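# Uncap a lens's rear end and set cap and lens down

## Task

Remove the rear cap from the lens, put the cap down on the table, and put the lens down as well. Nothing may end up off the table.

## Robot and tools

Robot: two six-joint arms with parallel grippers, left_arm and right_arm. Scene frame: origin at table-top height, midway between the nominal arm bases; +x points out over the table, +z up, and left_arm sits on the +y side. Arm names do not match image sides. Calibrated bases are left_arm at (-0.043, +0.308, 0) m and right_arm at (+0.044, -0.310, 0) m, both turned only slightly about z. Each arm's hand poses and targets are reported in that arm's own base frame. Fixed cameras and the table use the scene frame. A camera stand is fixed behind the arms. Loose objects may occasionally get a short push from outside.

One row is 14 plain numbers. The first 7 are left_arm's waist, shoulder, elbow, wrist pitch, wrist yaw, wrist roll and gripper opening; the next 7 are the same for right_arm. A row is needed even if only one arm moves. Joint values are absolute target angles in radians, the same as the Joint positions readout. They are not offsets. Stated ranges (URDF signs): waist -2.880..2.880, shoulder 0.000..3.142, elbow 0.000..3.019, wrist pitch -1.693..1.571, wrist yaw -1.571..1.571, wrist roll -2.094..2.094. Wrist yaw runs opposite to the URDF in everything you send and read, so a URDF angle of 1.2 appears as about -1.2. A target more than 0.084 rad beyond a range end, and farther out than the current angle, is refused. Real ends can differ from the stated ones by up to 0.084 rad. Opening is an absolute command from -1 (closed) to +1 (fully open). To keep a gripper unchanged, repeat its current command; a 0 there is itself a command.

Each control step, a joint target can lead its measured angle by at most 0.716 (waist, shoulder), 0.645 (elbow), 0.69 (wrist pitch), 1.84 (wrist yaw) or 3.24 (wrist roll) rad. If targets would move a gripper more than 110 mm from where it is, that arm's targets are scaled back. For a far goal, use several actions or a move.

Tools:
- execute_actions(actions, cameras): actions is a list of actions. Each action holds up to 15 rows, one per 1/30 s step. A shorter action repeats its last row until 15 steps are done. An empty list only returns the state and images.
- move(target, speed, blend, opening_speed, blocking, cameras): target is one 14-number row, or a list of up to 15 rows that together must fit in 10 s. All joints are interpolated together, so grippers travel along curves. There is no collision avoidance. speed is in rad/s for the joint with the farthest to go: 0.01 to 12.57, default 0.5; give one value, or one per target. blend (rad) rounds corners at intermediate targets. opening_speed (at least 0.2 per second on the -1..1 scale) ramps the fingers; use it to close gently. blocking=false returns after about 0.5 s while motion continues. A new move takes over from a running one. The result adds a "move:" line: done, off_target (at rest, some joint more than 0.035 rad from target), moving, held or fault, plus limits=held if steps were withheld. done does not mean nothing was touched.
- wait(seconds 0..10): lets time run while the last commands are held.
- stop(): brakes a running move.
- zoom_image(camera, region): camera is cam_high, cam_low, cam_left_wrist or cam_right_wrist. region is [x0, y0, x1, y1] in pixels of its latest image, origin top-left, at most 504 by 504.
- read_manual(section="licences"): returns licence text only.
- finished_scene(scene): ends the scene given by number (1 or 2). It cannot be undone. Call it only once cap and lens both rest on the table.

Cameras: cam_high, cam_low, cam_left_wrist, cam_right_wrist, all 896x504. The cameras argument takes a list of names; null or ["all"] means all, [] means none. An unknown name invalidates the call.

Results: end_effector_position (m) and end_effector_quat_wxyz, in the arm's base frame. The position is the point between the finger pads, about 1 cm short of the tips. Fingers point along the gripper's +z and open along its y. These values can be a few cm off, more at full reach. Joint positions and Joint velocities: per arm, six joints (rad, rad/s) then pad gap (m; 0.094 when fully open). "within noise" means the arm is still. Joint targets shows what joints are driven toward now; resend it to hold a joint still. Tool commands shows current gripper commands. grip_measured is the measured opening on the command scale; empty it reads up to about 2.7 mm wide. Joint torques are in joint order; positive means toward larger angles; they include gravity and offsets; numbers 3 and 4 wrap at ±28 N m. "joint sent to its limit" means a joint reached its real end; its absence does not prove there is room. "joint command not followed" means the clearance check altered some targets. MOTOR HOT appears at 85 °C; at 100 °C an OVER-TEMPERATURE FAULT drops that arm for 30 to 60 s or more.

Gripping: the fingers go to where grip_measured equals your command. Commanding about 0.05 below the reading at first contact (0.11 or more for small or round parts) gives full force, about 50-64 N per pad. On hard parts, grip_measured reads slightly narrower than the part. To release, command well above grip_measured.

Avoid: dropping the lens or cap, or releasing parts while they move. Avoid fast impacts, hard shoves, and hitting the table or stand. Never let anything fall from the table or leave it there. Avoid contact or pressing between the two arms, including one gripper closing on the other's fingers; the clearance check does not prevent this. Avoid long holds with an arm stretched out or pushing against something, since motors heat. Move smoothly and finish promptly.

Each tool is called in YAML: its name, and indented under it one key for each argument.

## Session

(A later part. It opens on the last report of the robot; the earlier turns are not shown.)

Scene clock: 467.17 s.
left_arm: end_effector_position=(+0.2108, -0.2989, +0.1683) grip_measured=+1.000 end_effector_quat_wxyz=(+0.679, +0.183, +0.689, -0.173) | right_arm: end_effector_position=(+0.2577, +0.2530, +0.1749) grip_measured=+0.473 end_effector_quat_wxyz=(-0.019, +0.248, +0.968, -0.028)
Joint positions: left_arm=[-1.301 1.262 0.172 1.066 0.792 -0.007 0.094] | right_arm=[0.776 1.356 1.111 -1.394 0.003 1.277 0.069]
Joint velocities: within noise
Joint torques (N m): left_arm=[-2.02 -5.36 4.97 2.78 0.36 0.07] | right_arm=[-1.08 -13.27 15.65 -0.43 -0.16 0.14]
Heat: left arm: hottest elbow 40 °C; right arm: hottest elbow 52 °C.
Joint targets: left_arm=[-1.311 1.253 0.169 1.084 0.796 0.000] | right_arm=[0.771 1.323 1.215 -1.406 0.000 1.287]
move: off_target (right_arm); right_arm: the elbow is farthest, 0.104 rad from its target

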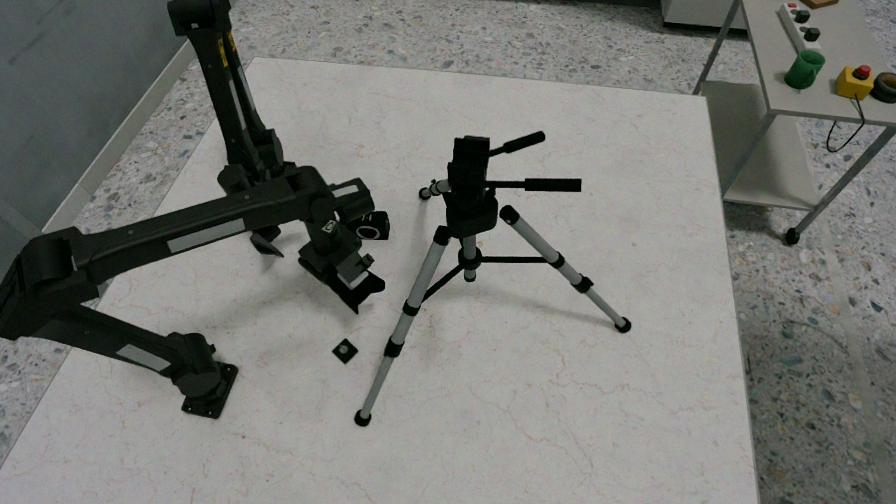

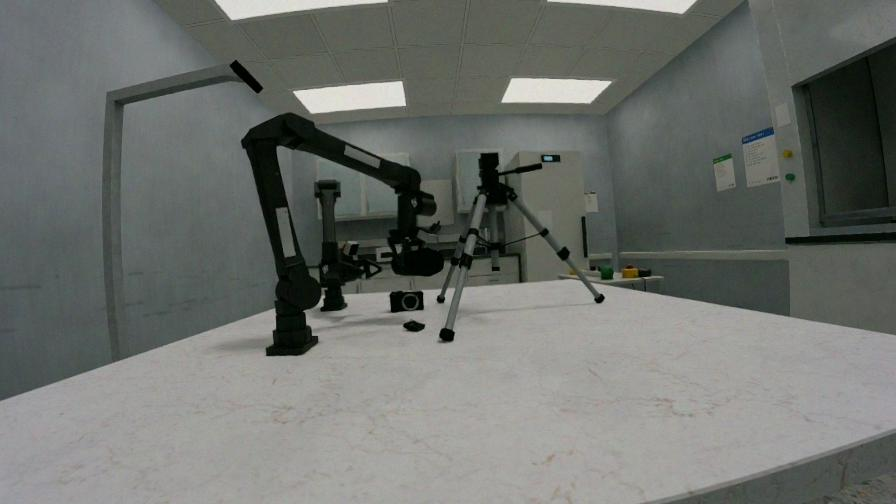

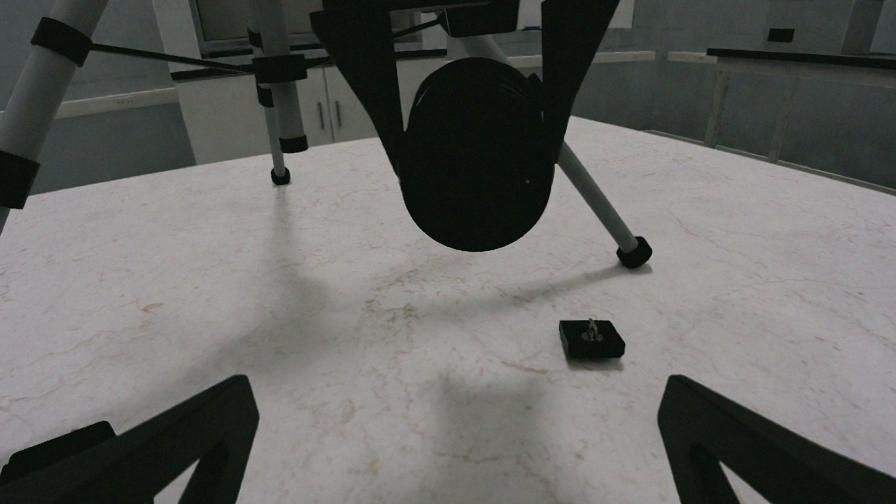

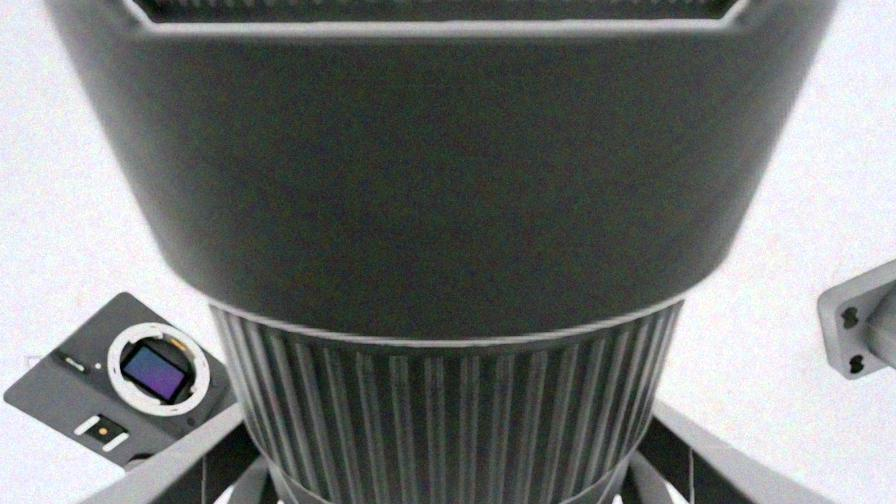

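move:
  target: [-1.219,1.272,0.296,1.0,0.706,0.007,1,0.771,1.323,1.215,-1.406,0.0,1.287,0.3]
  speed: 0.4

zoom_image:
  camera: "cam_left_wrist"
  region: [300, 100, 600, 400]

Scene clock: 548.60 s.
left_arm: end_effector_position=(+0.2353, -0.3251, +0.1941) grip_measured=+1.000 end_effector_quat_wxyz=(+0.686, +0.177, +0.681, -0.186) | right_arm: end_effector_position=(+0.2577, +0.2530, +0.1749) grip_measured=+0.473 end_effector_quat_wxyz=(-0.019, +0.248, +0.968, -0.028)
Joint positions: left_arm=[-1.229 1.262 0.266 1.011 0.71 -0.001 0.094] | right_arm=[0.776 1.356 1.111 -1.394 0.003 1.277 0.069]
Joint velocities: within noise
Joint torques (N m): left_arm=[-0.32 -4.72 8.13 1.51 -0.02 0.09] | right_arm=[-0.15 -13.1 15.73 -0.31 -0.09 0.16]
Heat: left arm: hottest elbow 37 °C; right arm: hottest elbow 57 °C.
Joint targets: left_arm=[-1.219 1.272 0.296 1.000 0.706 0.007] | right_arm=[0.771 1.323 1.215 -1.406 0.000 1.287]
move: off_target (right_arm); right_arm: the elbow is farthest, 0.104 rad from its target

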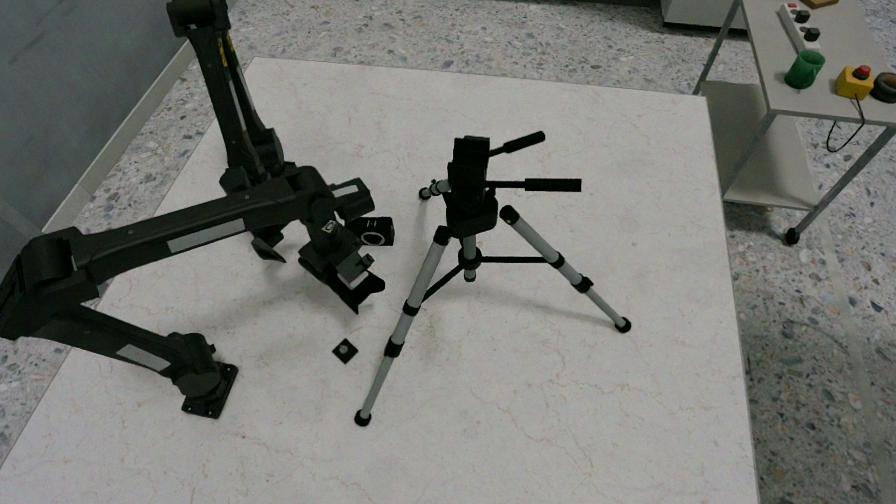

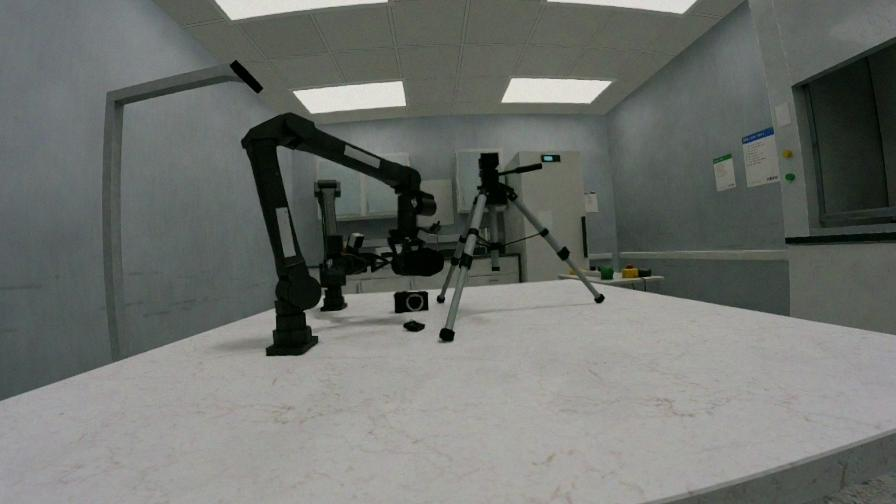

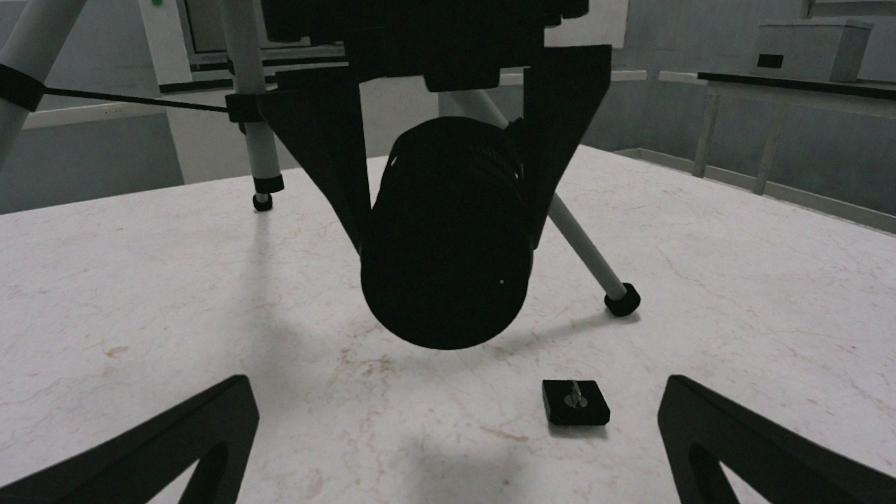

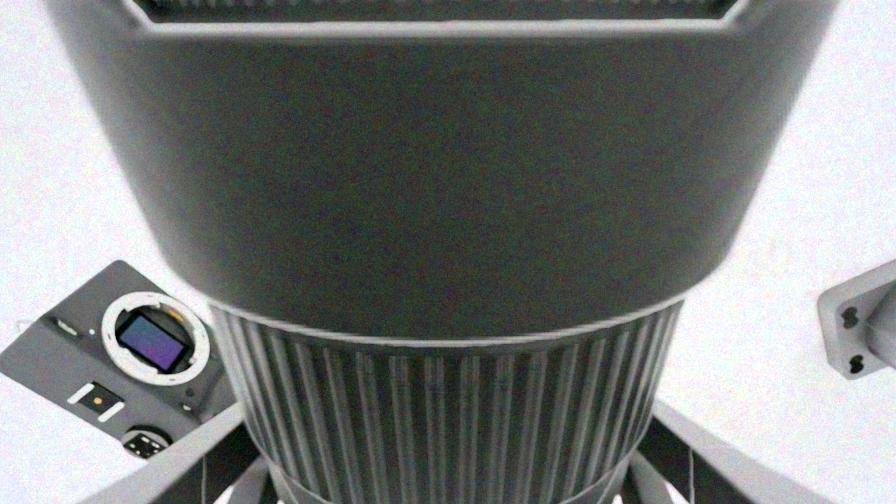

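Scaled by 1.680.

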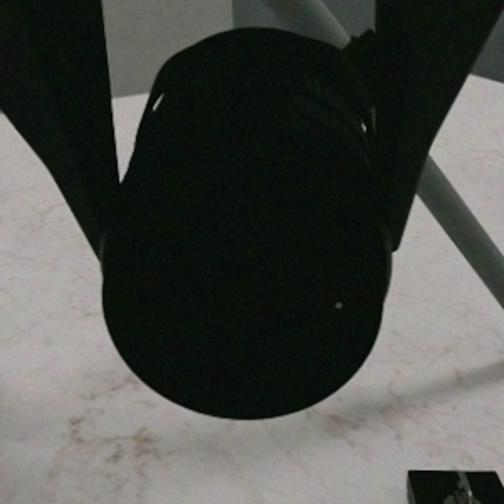

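move:
  target: [-1.077,1.397,0.443,0.968,0.564,0.007,1,0.771,1.323,1.215,-1.406,0.0,1.287,0.3]
  speed: 0.12

zoom_image:
  camera: "cam_left_wrist"
  region: [250, 150, 650, 504]

Scene clock: 598.03 s.
left_arm: end_effector_position=(+0.2929, -0.3572, +0.1980) grip_measured=+1.000 end_effector_quat_wxyz=(+0.683, +0.181, +0.684, -0.182) | right_arm: end_effector_position=(+0.2577, +0.2530, +0.1749) grip_measured=+0.473 end_effector_quat_wxyz=(-0.019, +0.248, +0.968, -0.028)
Joint positions: left_arm=[-1.087 1.385 0.406 0.979 0.568 -0.001 0.094] | right_arm=[0.776 1.356 1.111 -1.394 0.003 1.277 0.069]
Joint velocities: within noise
Joint torques (N m): left_arm=[-0.26 -6.89 8.77 1.54 -0.01 0.09] | right_arm=[-0.03 -12.92 15.83 -0.25 -0.1 0.14]
Heat: left arm: hottest elbow 37 °C; right arm: hottest elbow 59 °C.
Joint targets: left_arm=[-1.077 1.397 0.443 0.968 0.564 0.007] | right_arm=[0.771 1.323 1.215 -1.406 0.000 1.287]
move: off_target (left_arm, right_arm); left_arm: the elbow is farthest, 0.037 rad from its target; right_arm: the elbow is farthest, 0.104 rad from its target

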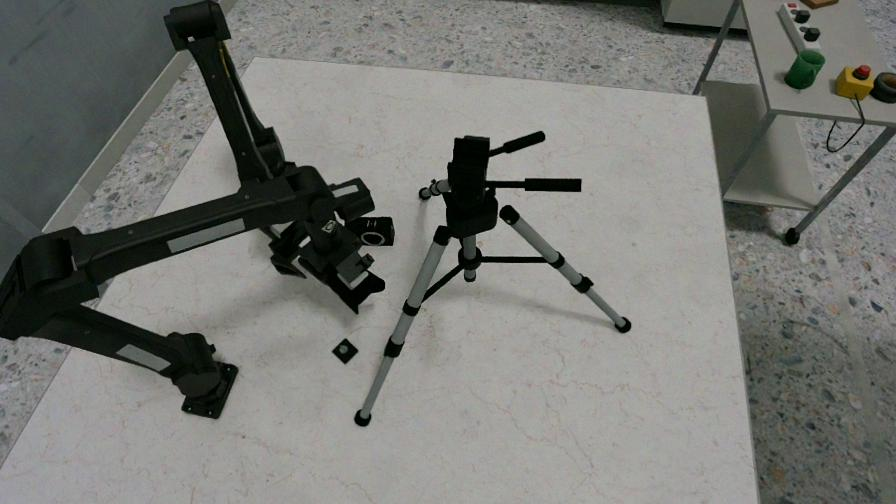

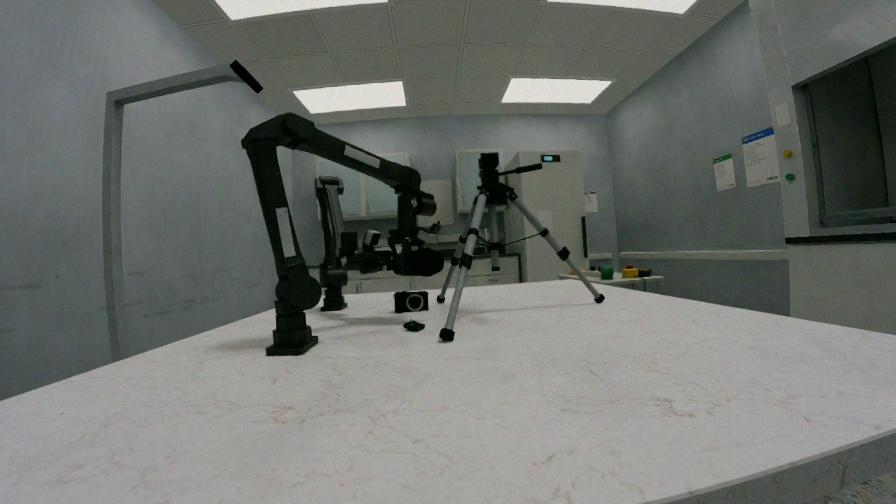

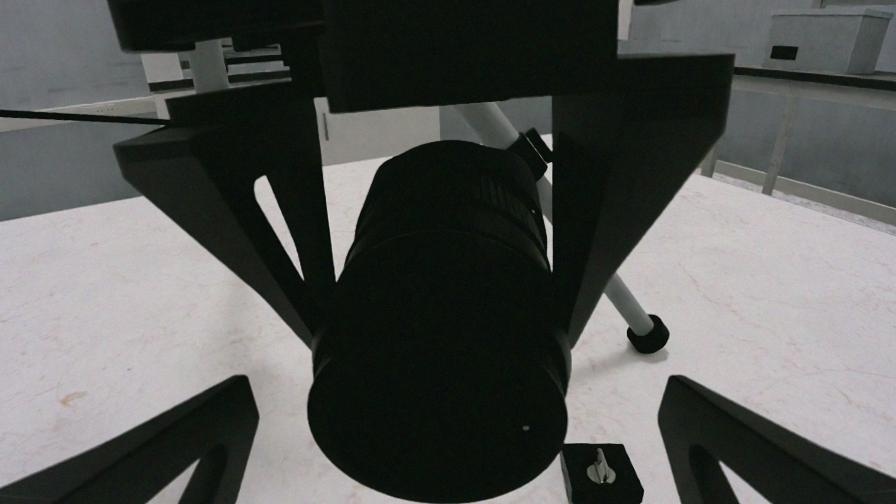

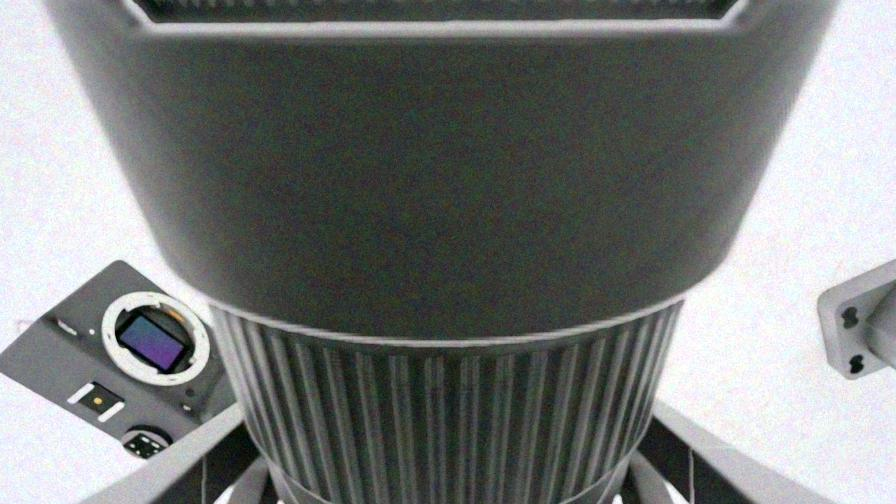

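Scaled by 1.260.

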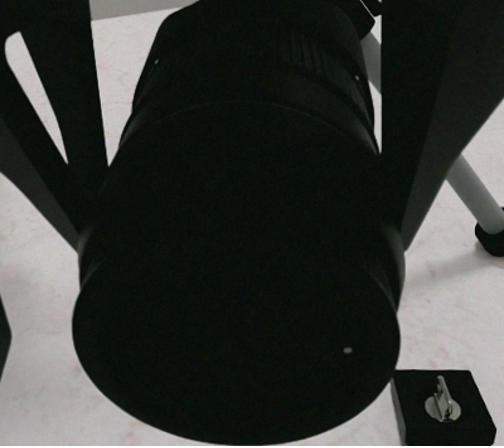

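move:
  target: [-1.054,1.4265,0.461,1.001,0.541,0.007,1,0.771,1.323,1.215,-1.406,0.0,1.287,0.3]
  speed: 0.1
  cameras: ["cam_left_wrist"]

zoom_image:
  camera: "cam_left_wrist"
  region: [200, 204, 700, 504]

Scene clock: 624.40 s.
left_arm: end_effector_position=(+0.3023, -0.3606, +0.1934) grip_measured=+1.000 end_effector_quat_wxyz=(+0.681, +0.184, +0.686, -0.180) | right_arm: end_effector_position=(+0.2577, +0.2530, +0.1749) grip_measured=+0.473 end_effector_quat_wxyz=(-0.019, +0.248, +0.968, -0.028)
Joint positions: left_arm=[-1.065 1.414 0.423 0.982 0.545 -0.001 0.094] | right_arm=[0.776 1.356 1.111 -1.394 0.003 1.277 0.069]
Joint velocities: within noise
Joint torques (N m): left_arm=[-0.62 -7.24 8.72 2.88 -0.02 0.09] | right_arm=[-0.73 -12.4 15.71 -0.18 -0.21 0.18]
Heat: left arm: hottest elbow 38 °C; right arm: hottest elbow 60 °C.
Joint targets: left_arm=[-1.054 1.426 0.461 1.001 0.541 0.007] | right_arm=[0.771 1.323 1.215 -1.406 0.000 1.287]
move: off_target (left_arm, right_arm); left_arm: the elbow is farthest, 0.038 rad from its target; right_arm: the elbow is farthest, 0.104 rad from its target
Images, in order (width x height): cam_left_wrist 896x504.

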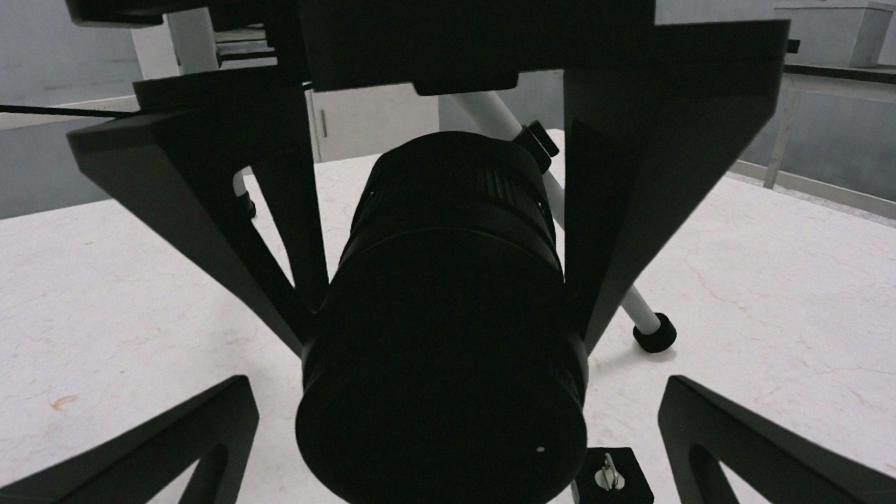

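Scaled by 1.008.

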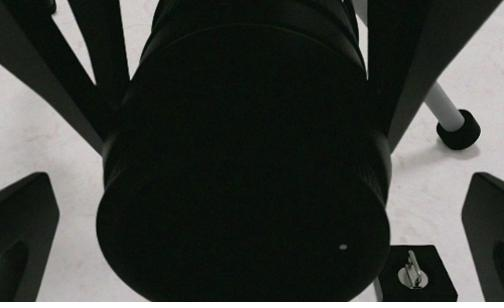

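move:
  target: [-1.054,1.4265,0.461,1.001,0.541,0.007,0.1,0.771,1.323,1.215,-1.406,0.0,1.287,0.3]
  opening_speed: 0.4
  cameras: ["cam_left_wrist"]

zoom_image:
  camera: "cam_left_wrist"
  region: [200, 204, 700, 504]

Scene clock: 642.23 s.
left_arm: end_effector_position=(+0.3034, -0.3597, +0.1935) grip_measured=+0.247 end_effector_quat_wxyz=(+0.681, +0.183, +0.686, -0.179) | right_arm: end_effector_position=(+0.2573, +0.2524, +0.1749) grip_measured=+0.473 end_effector_quat_wxyz=(-0.020, +0.248, +0.968, -0.029)
Joint positions: left_arm=[-1.062 1.414 0.423 0.982 0.545 -0.001 0.059] | right_arm=[0.776 1.356 1.111 -1.396 0.003 1.277 0.069]
Joint velocities: within noise
Joint torques (N m): left_arm=[-0.56 -7.24 8.76 2.89 -0.02 0.09] | right_arm=[-0.15 -12.69 15.51 -0.2 -0.16 0.16]
Heat: left arm: hottest elbow 38 °C; right arm: hottest elbow 60 °C.
Joint targets: left_arm=[-1.054 1.426 0.461 1.001 0.541 0.007] | right_arm=[0.771 1.323 1.215 -1.406 0.000 1.287]
move: off_target (left_arm, right_arm); left_arm: the elbow is farthest, 0.038 rad from its target; right_arm: the elbow is farthest, 0.104 rad from its target
Images, in order (width x height): cam_left_wrist 896x504.

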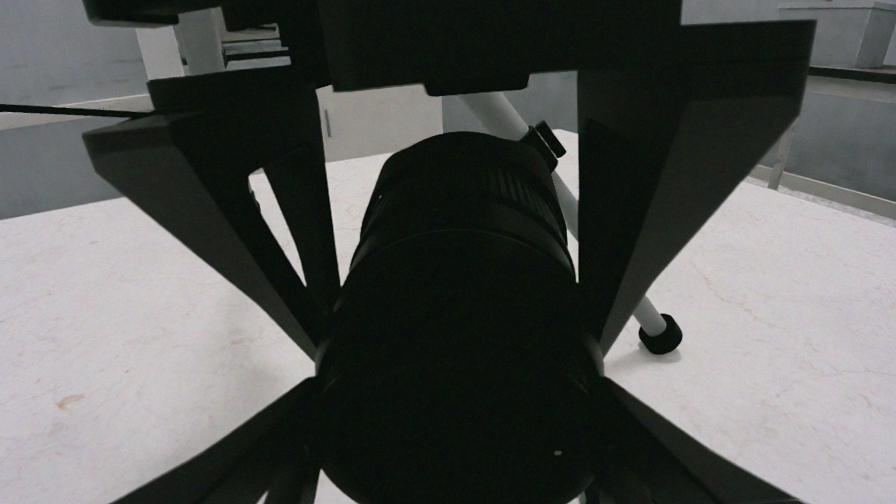

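Scaled by 1.008.

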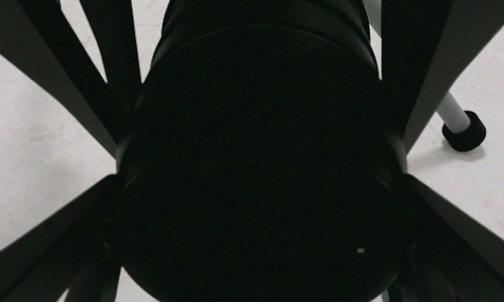

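move:
  target: [-1.054,1.4265,0.461,1.001,0.541,-0.3,0.0,0.771,1.323,1.215,-1.406,0.0,1.287,0.2]
  speed: 0.3
  opening_speed: 0.5
  cameras: ["cam_left_wrist","cam_right_wrist"]

zoom_image:
  camera: "cam_left_wrist"
  region: [200, 204, 700, 504]

Scene clock: 657.13 s.
left_arm: end_effector_position=(+0.3034, -0.3597, +0.1935) grip_measured=+0.245 end_effector_quat_wxyz=(+0.650, +0.085, +0.705, -0.273) | right_arm: end_effector_position=(+0.2568, +0.2517, +0.1750) grip_measured=+0.473 end_effector_quat_wxyz=(-0.020, +0.247, +0.968, -0.031)
Joint positions: left_arm=[-1.062 1.414 0.423 0.982 0.545 -0.282 0.058] | right_arm=[0.776 1.356 1.111 -1.4 0.002 1.275 0.069]
Joint velocities: within noise
Joint torques (N m): left_arm=[-0.73 -7.24 8.7 2.91 -0.01 -0.2] | right_arm=[-0.09 -12.98 15.69 -0.02 -0.1 0.11]
Heat: left arm: hottest elbow 38 °C; right arm: hottest elbow 61 °C.
Joint targets: left_arm=[-1.054 1.426 0.461 1.001 0.541 -0.300] | right_arm=[0.771 1.323 1.215 -1.406 0.000 1.287]
move: off_target (left_arm, right_arm); left_arm: the elbow is farthest, 0.038 rad from its target; right_arm: the elbow is farthest, 0.104 rad from its target
Images, in order (width x height): cam_left_wrist 896x504, cam_right_wrist 896x504.

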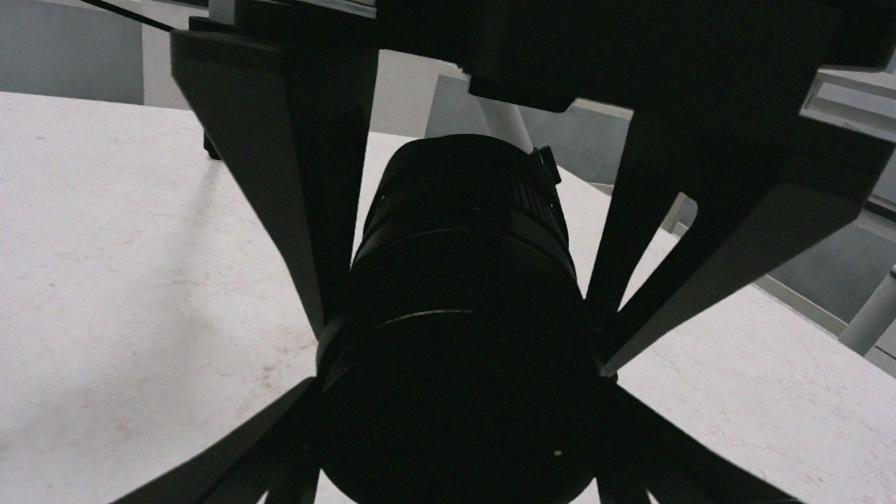

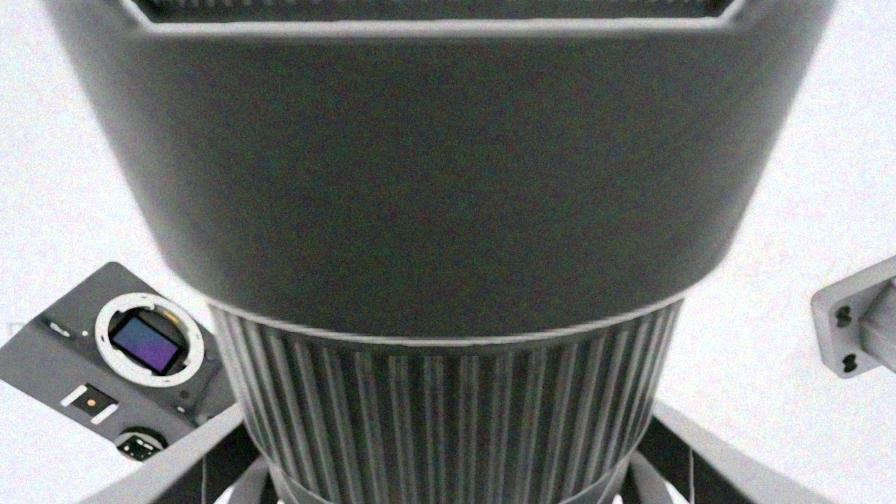

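Scaled by 1.008.

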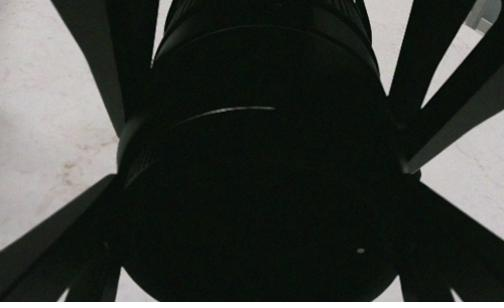

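move:
  target: [-1.054,1.4265,0.461,1.001,0.541,-1.3,0.0,0.771,1.323,1.215,-1.406,0.0,1.287,0.2]
  speed: 0.5
  cameras: ["cam_left_wrist","cam_right_wrist"]

zoom_image:
  camera: "cam_left_wrist"
  region: [200, 204, 700, 504]

Scene clock: 674.00 s.
left_arm: end_effector_position=(+0.3052, -0.3585, +0.1910) grip_measured=+0.245 end_effector_quat_wxyz=(+0.441, -0.265, +0.660, -0.547) | right_arm: end_effector_position=(+0.2580, +0.2495, +0.1750) grip_measured=+0.473 end_effector_quat_wxyz=(-0.019, +0.248, +0.968, -0.033)
Joint positions: left_arm=[-1.058 1.419 0.423 0.982 0.546 -1.282 0.058] | right_arm=[0.771 1.356 1.111 -1.402 -0.002 1.273 0.069]
Joint velocities: within noise
Joint torques (N m): left_arm=[-0.85 -7.65 8.69 2.91 -0.04 -0.14] | right_arm=[0.03 -12.45 15.6 -0.13 0.07 0.14]
Heat: left arm: hottest elbow 39 °C; right arm: hottest elbow 61 °C.
Joint targets: left_arm=[-1.054 1.427 0.461 1.001 0.541 -1.300] | right_arm=[0.771 1.323 1.215 -1.406 0.000 1.287]
move: off_target (left_arm, right_arm); left_arm: the elbow is farthest, 0.038 rad from its target; right_arm: the elbow is farthest, 0.104 rad from its target
Images, in order (width x height): cam_left_wrist 896x504, cam_right_wrist 896x504.

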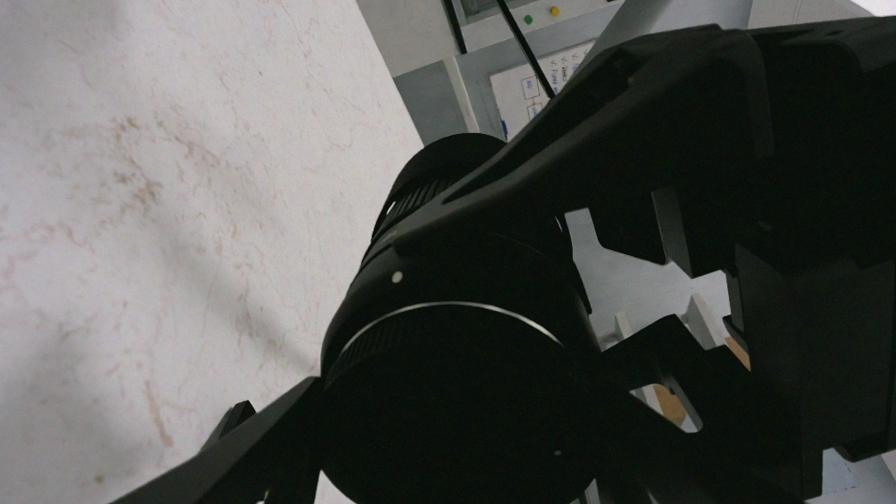

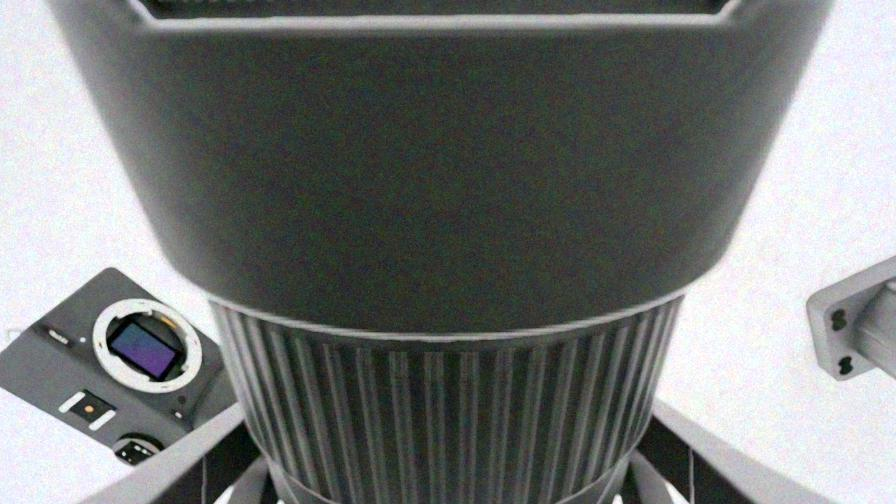

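Scaled by 1.008.

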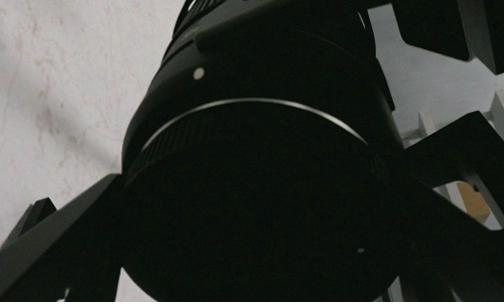

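move:
  target: [-1.12,1.343,0.368,1.001,0.606,-1.3,0.0,0.771,1.323,1.215,-1.406,0.0,1.287,0.2]
  speed: 0.06
  cameras: ["cam_left_wrist","cam_right_wrist"]

zoom_image:
  camera: "cam_left_wrist"
  region: [200, 204, 700, 504]

Scene clock: 698.63 s.
left_arm: end_effector_position=(+0.2820, -0.3466, +0.1965) grip_measured=+0.245 end_effector_quat_wxyz=(+0.440, -0.270, +0.654, -0.553) | right_arm: end_effector_position=(+0.2573, +0.2503, +0.1750) grip_measured=+0.473 end_effector_quat_wxyz=(-0.021, +0.250, +0.968, -0.032)
Joint positions: left_arm=[-1.109 1.354 0.37 0.982 0.602 -1.292 0.058] | right_arm=[0.771 1.356 1.111 -1.402 0.003 1.276 0.069]
Joint velocities: within noise
Joint torques (N m): left_arm=[-2.14 -8 5.79 2.84 0.31 0.01] | right_arm=[0.09 -12.98 15.49 0.03 -0.16 0.14]
Heat: left arm: hottest elbow 39 °C; right arm: hottest elbow 62 °C.
Joint targets: left_arm=[-1.120 1.343 0.368 1.001 0.606 -1.300] | right_arm=[0.771 1.323 1.215 -1.406 0.000 1.287]
move: off_target (right_arm); right_arm: the elbow is farthest, 0.104 rad from its target
Images, in order (width x height): cam_left_wrist 896x504, cam_right_wrist 896x504.

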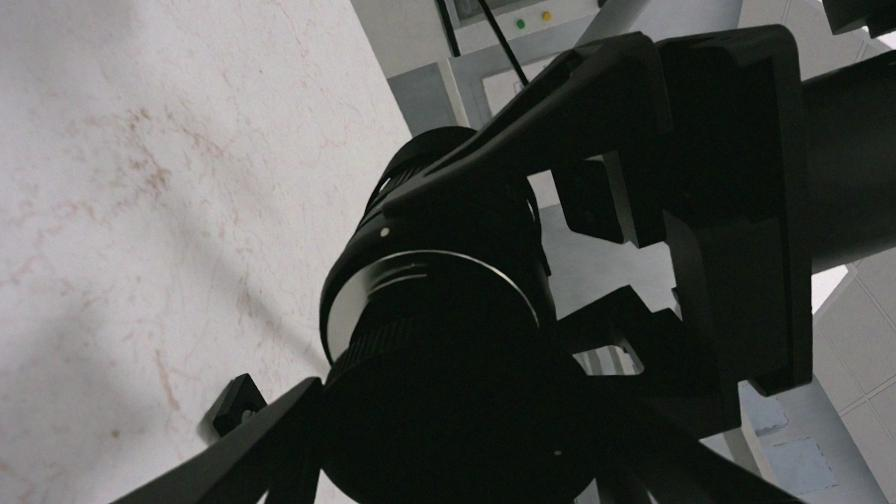

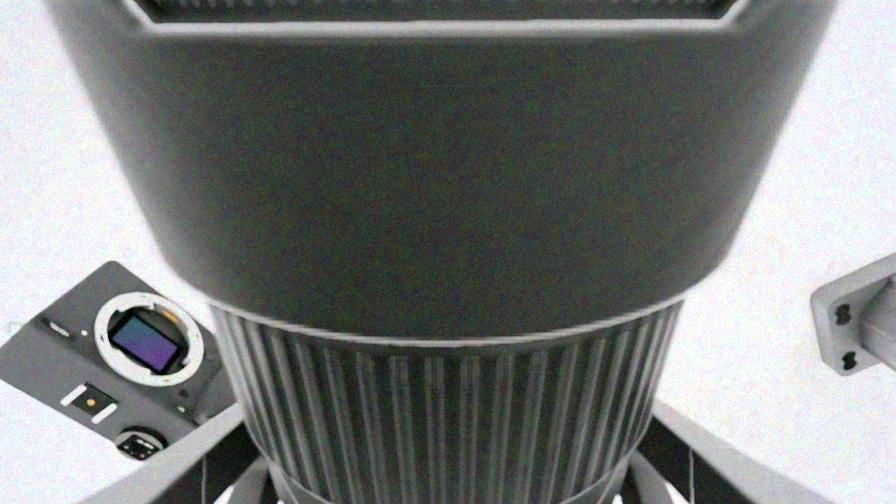

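Scaled by 1.008.

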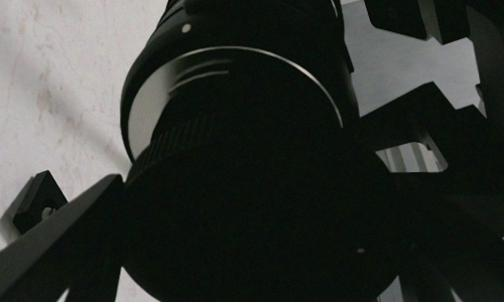

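move:
  target:
    - [-1.25,1.208,0.255,0.98,0.738,-1.3,0.0,0.771,1.323,1.215,-1.406,0.0,1.287,0.2]
    - [-0.7,1.25,0.6,0.0,0.2,-0.5,0.0,0.771,1.323,1.215,-1.406,0.0,1.287,0.2]
    - [-0.202,1.4421,0.985,-1.09,0,0,0.0,0.771,1.323,1.215,-1.406,0.0,1.287,0.2]
  speed: [0.2,0.8,0.8]
  blend: [0.02,0.15,0]

zoom_image:
  camera: "cam_high"
  region: [220, 160, 500, 380]

Scene clock: 762.50 s.
left_arm: end_effector_position=(+0.3645, -0.0772, +0.0876) grip_measured=+0.245 end_effector_quat_wxyz=(+0.001, +0.100, +0.995, +0.002) | right_arm: end_effector_position=(+0.2573, +0.2503, +0.1750) grip_measured=+0.473 end_effector_quat_wxyz=(-0.021, +0.250, +0.968, -0.032)
Joint positions: left_arm=[-0.209 1.428 0.938 -1.08 0.004 -0.009 0.058] | right_arm=[0.771 1.356 1.111 -1.402 0.003 1.276 0.069]
Joint velocities: within noise
Joint torques (N m): left_arm=[-0.79 -9.29 10.93 -0.16 -0.02 0.08] | right_arm=[0.38 -12.81 15.68 0.18 -0.17 0.11]
Heat: left arm: hottest elbow 39 °C; right arm: hottest elbow 63 °C.
Joint targets: left_arm=[-0.202 1.442 0.985 -1.090 0.000 0.000] | right_arm=[0.771 1.323 1.215 -1.406 0.000 1.287]
move: off_target (left_arm, right_arm); left_arm: the elbow is farthest, 0.047 rad from its target; right_arm: the elbow is farthest, 0.104 rad from its target

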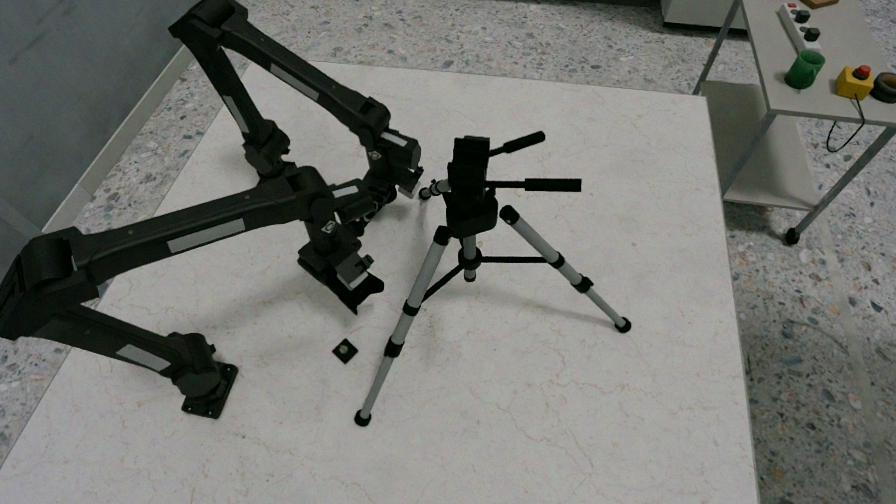

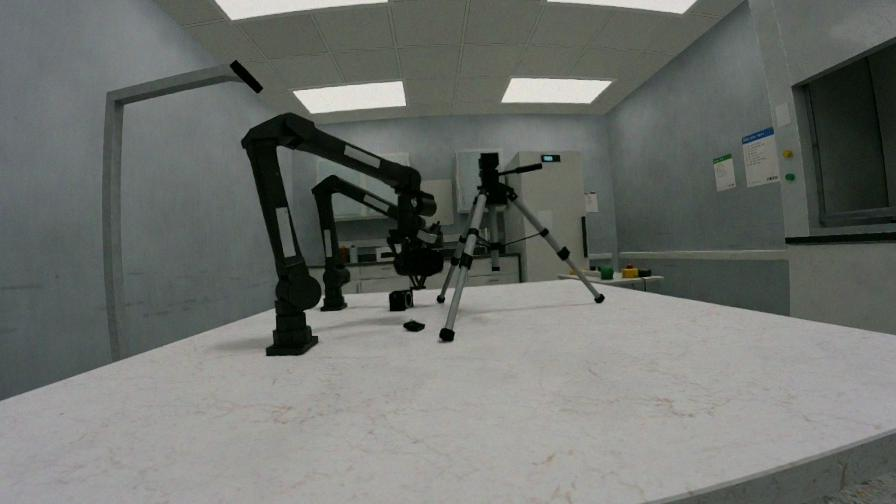

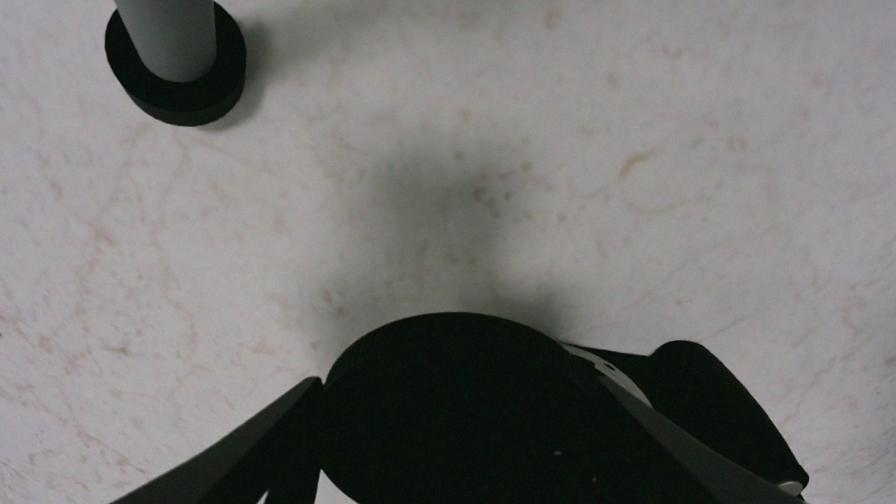

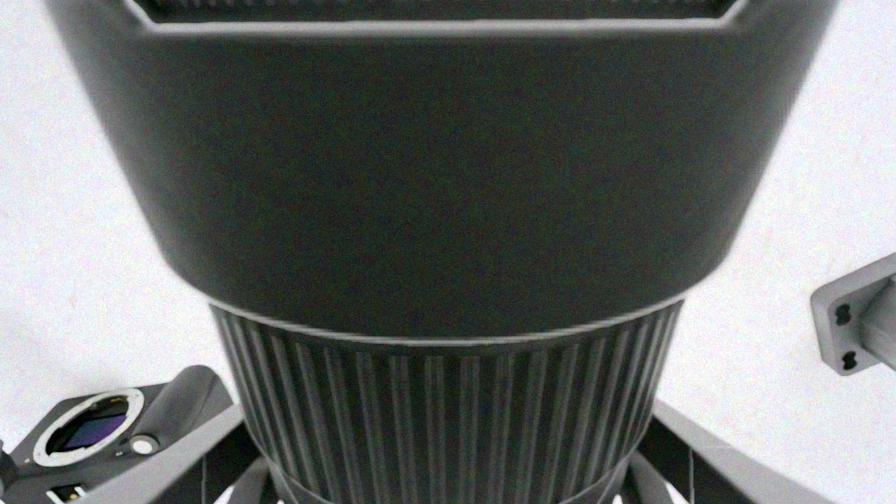

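Scaled by 1.800.

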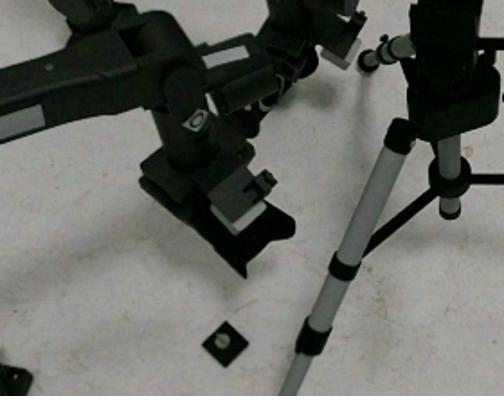

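zoom_image:
  camera: "cam_low"
  region: [370, 230, 470, 340]

zoom_image:
  camera: "cam_left_wrist"
  region: [396, 204, 896, 504]

Scaled by 4.582.

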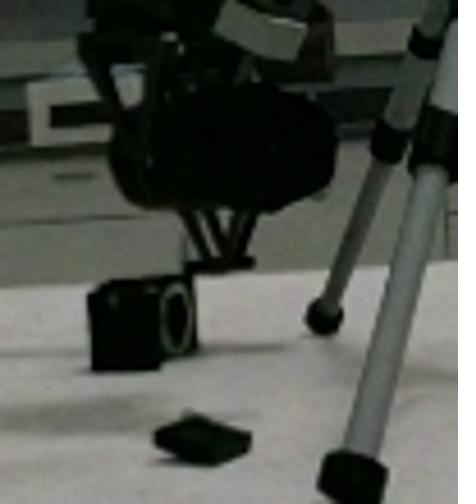

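Scaled by 1.008.

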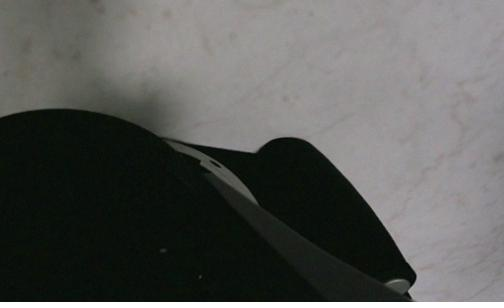

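move:
  target: [-0.202,1.37,1.15,-1.325,0,0,0.0,0.771,1.323,1.215,-1.406,0.0,1.287,0.2]
  speed: 0.4

Scene clock: 786.20 s.
left_arm: end_effector_position=(+0.3714, -0.0787, +0.1661) grip_measured=+0.245 end_effector_quat_wxyz=(-0.006, +0.101, +0.995, +0.003) | right_arm: end_effector_position=(+0.2573, +0.2503, +0.1750) grip_measured=+0.473 end_effector_quat_wxyz=(-0.021, +0.250, +0.968, -0.032)
Joint positions: left_arm=[-0.209 1.374 1.106 -1.314 0.004 -0.008 0.058] | right_arm=[0.771 1.356 1.111 -1.402 0.003 1.276 0.069]
Joint velocities: within noise
Joint torques (N m): left_arm=[-0.62 -10.46 11.48 -0.23 -0.03 0.09] | right_arm=[-0.03 -13.27 15.76 0.06 -0.13 0.15]
Heat: left arm: hottest elbow 40 °C; right arm: hottest elbow 63 °C.
Joint targets: left_arm=[-0.202 1.370 1.150 -1.325 0.000 0.000] | right_arm=[0.771 1.323 1.215 -1.406 0.000 1.287]
move: off_target (left_arm, right_arm); left_arm: the elbow is farthest, 0.044 rad from its target; right_arm: the elbow is farthest, 0.104 rad from its target

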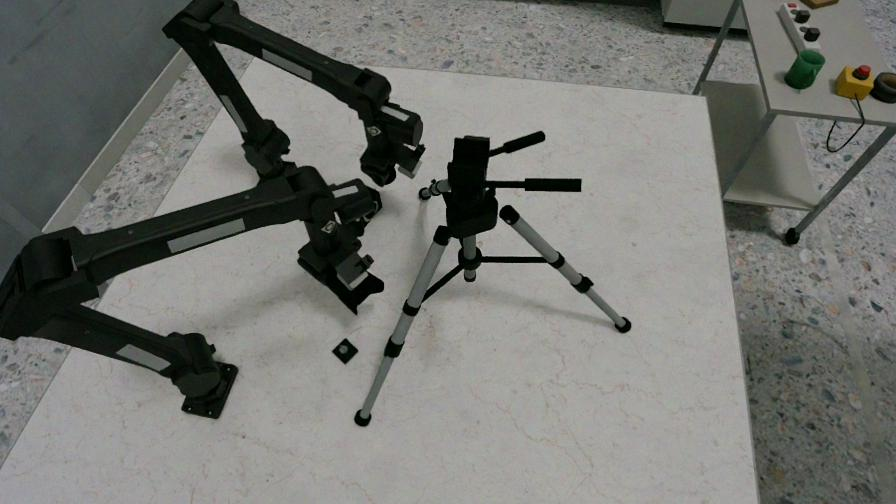

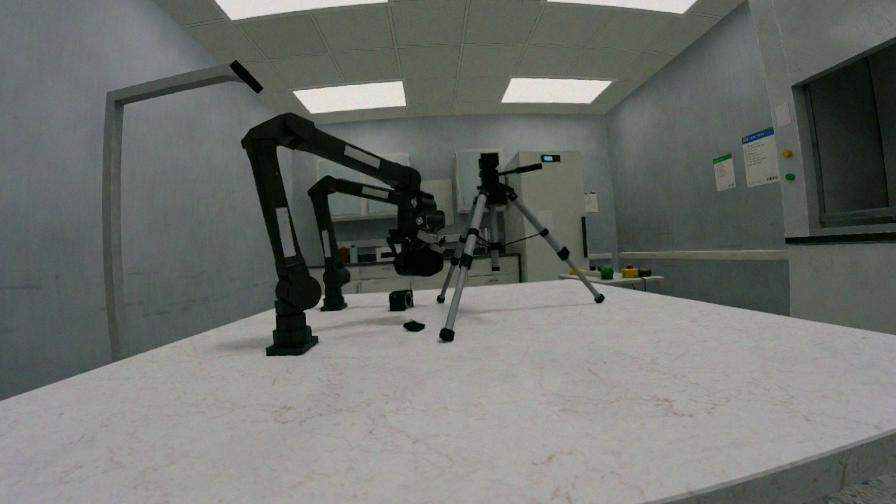

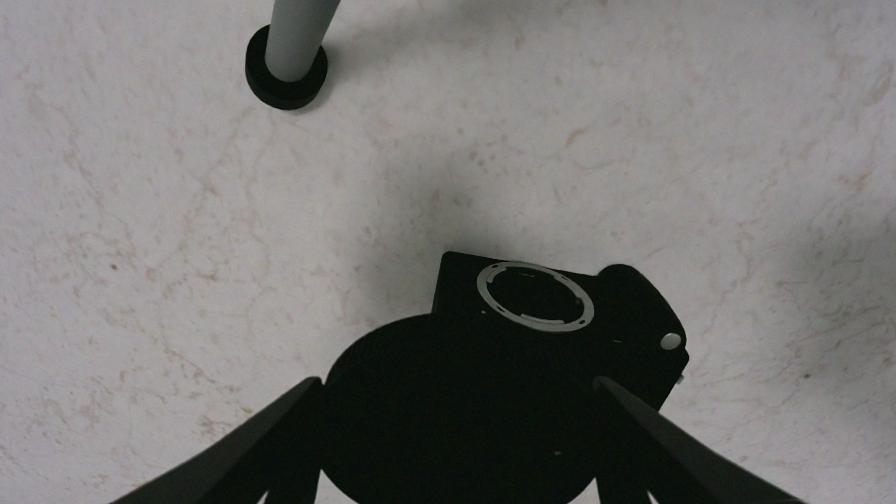

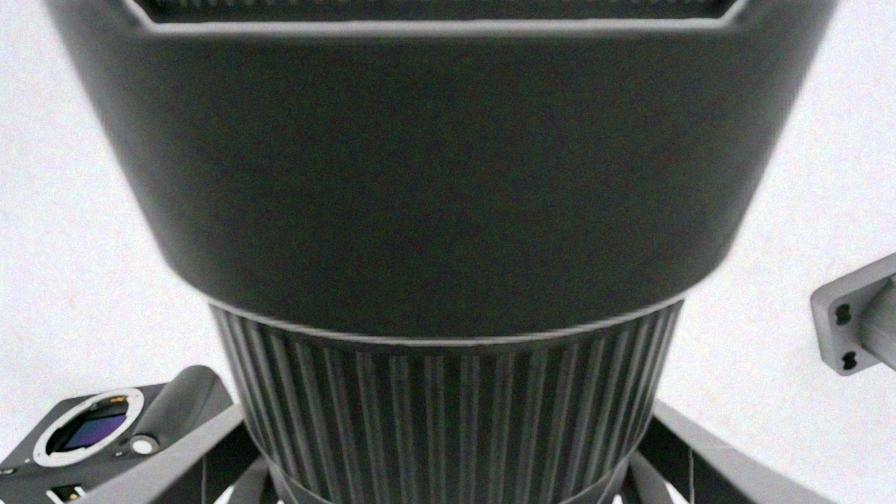

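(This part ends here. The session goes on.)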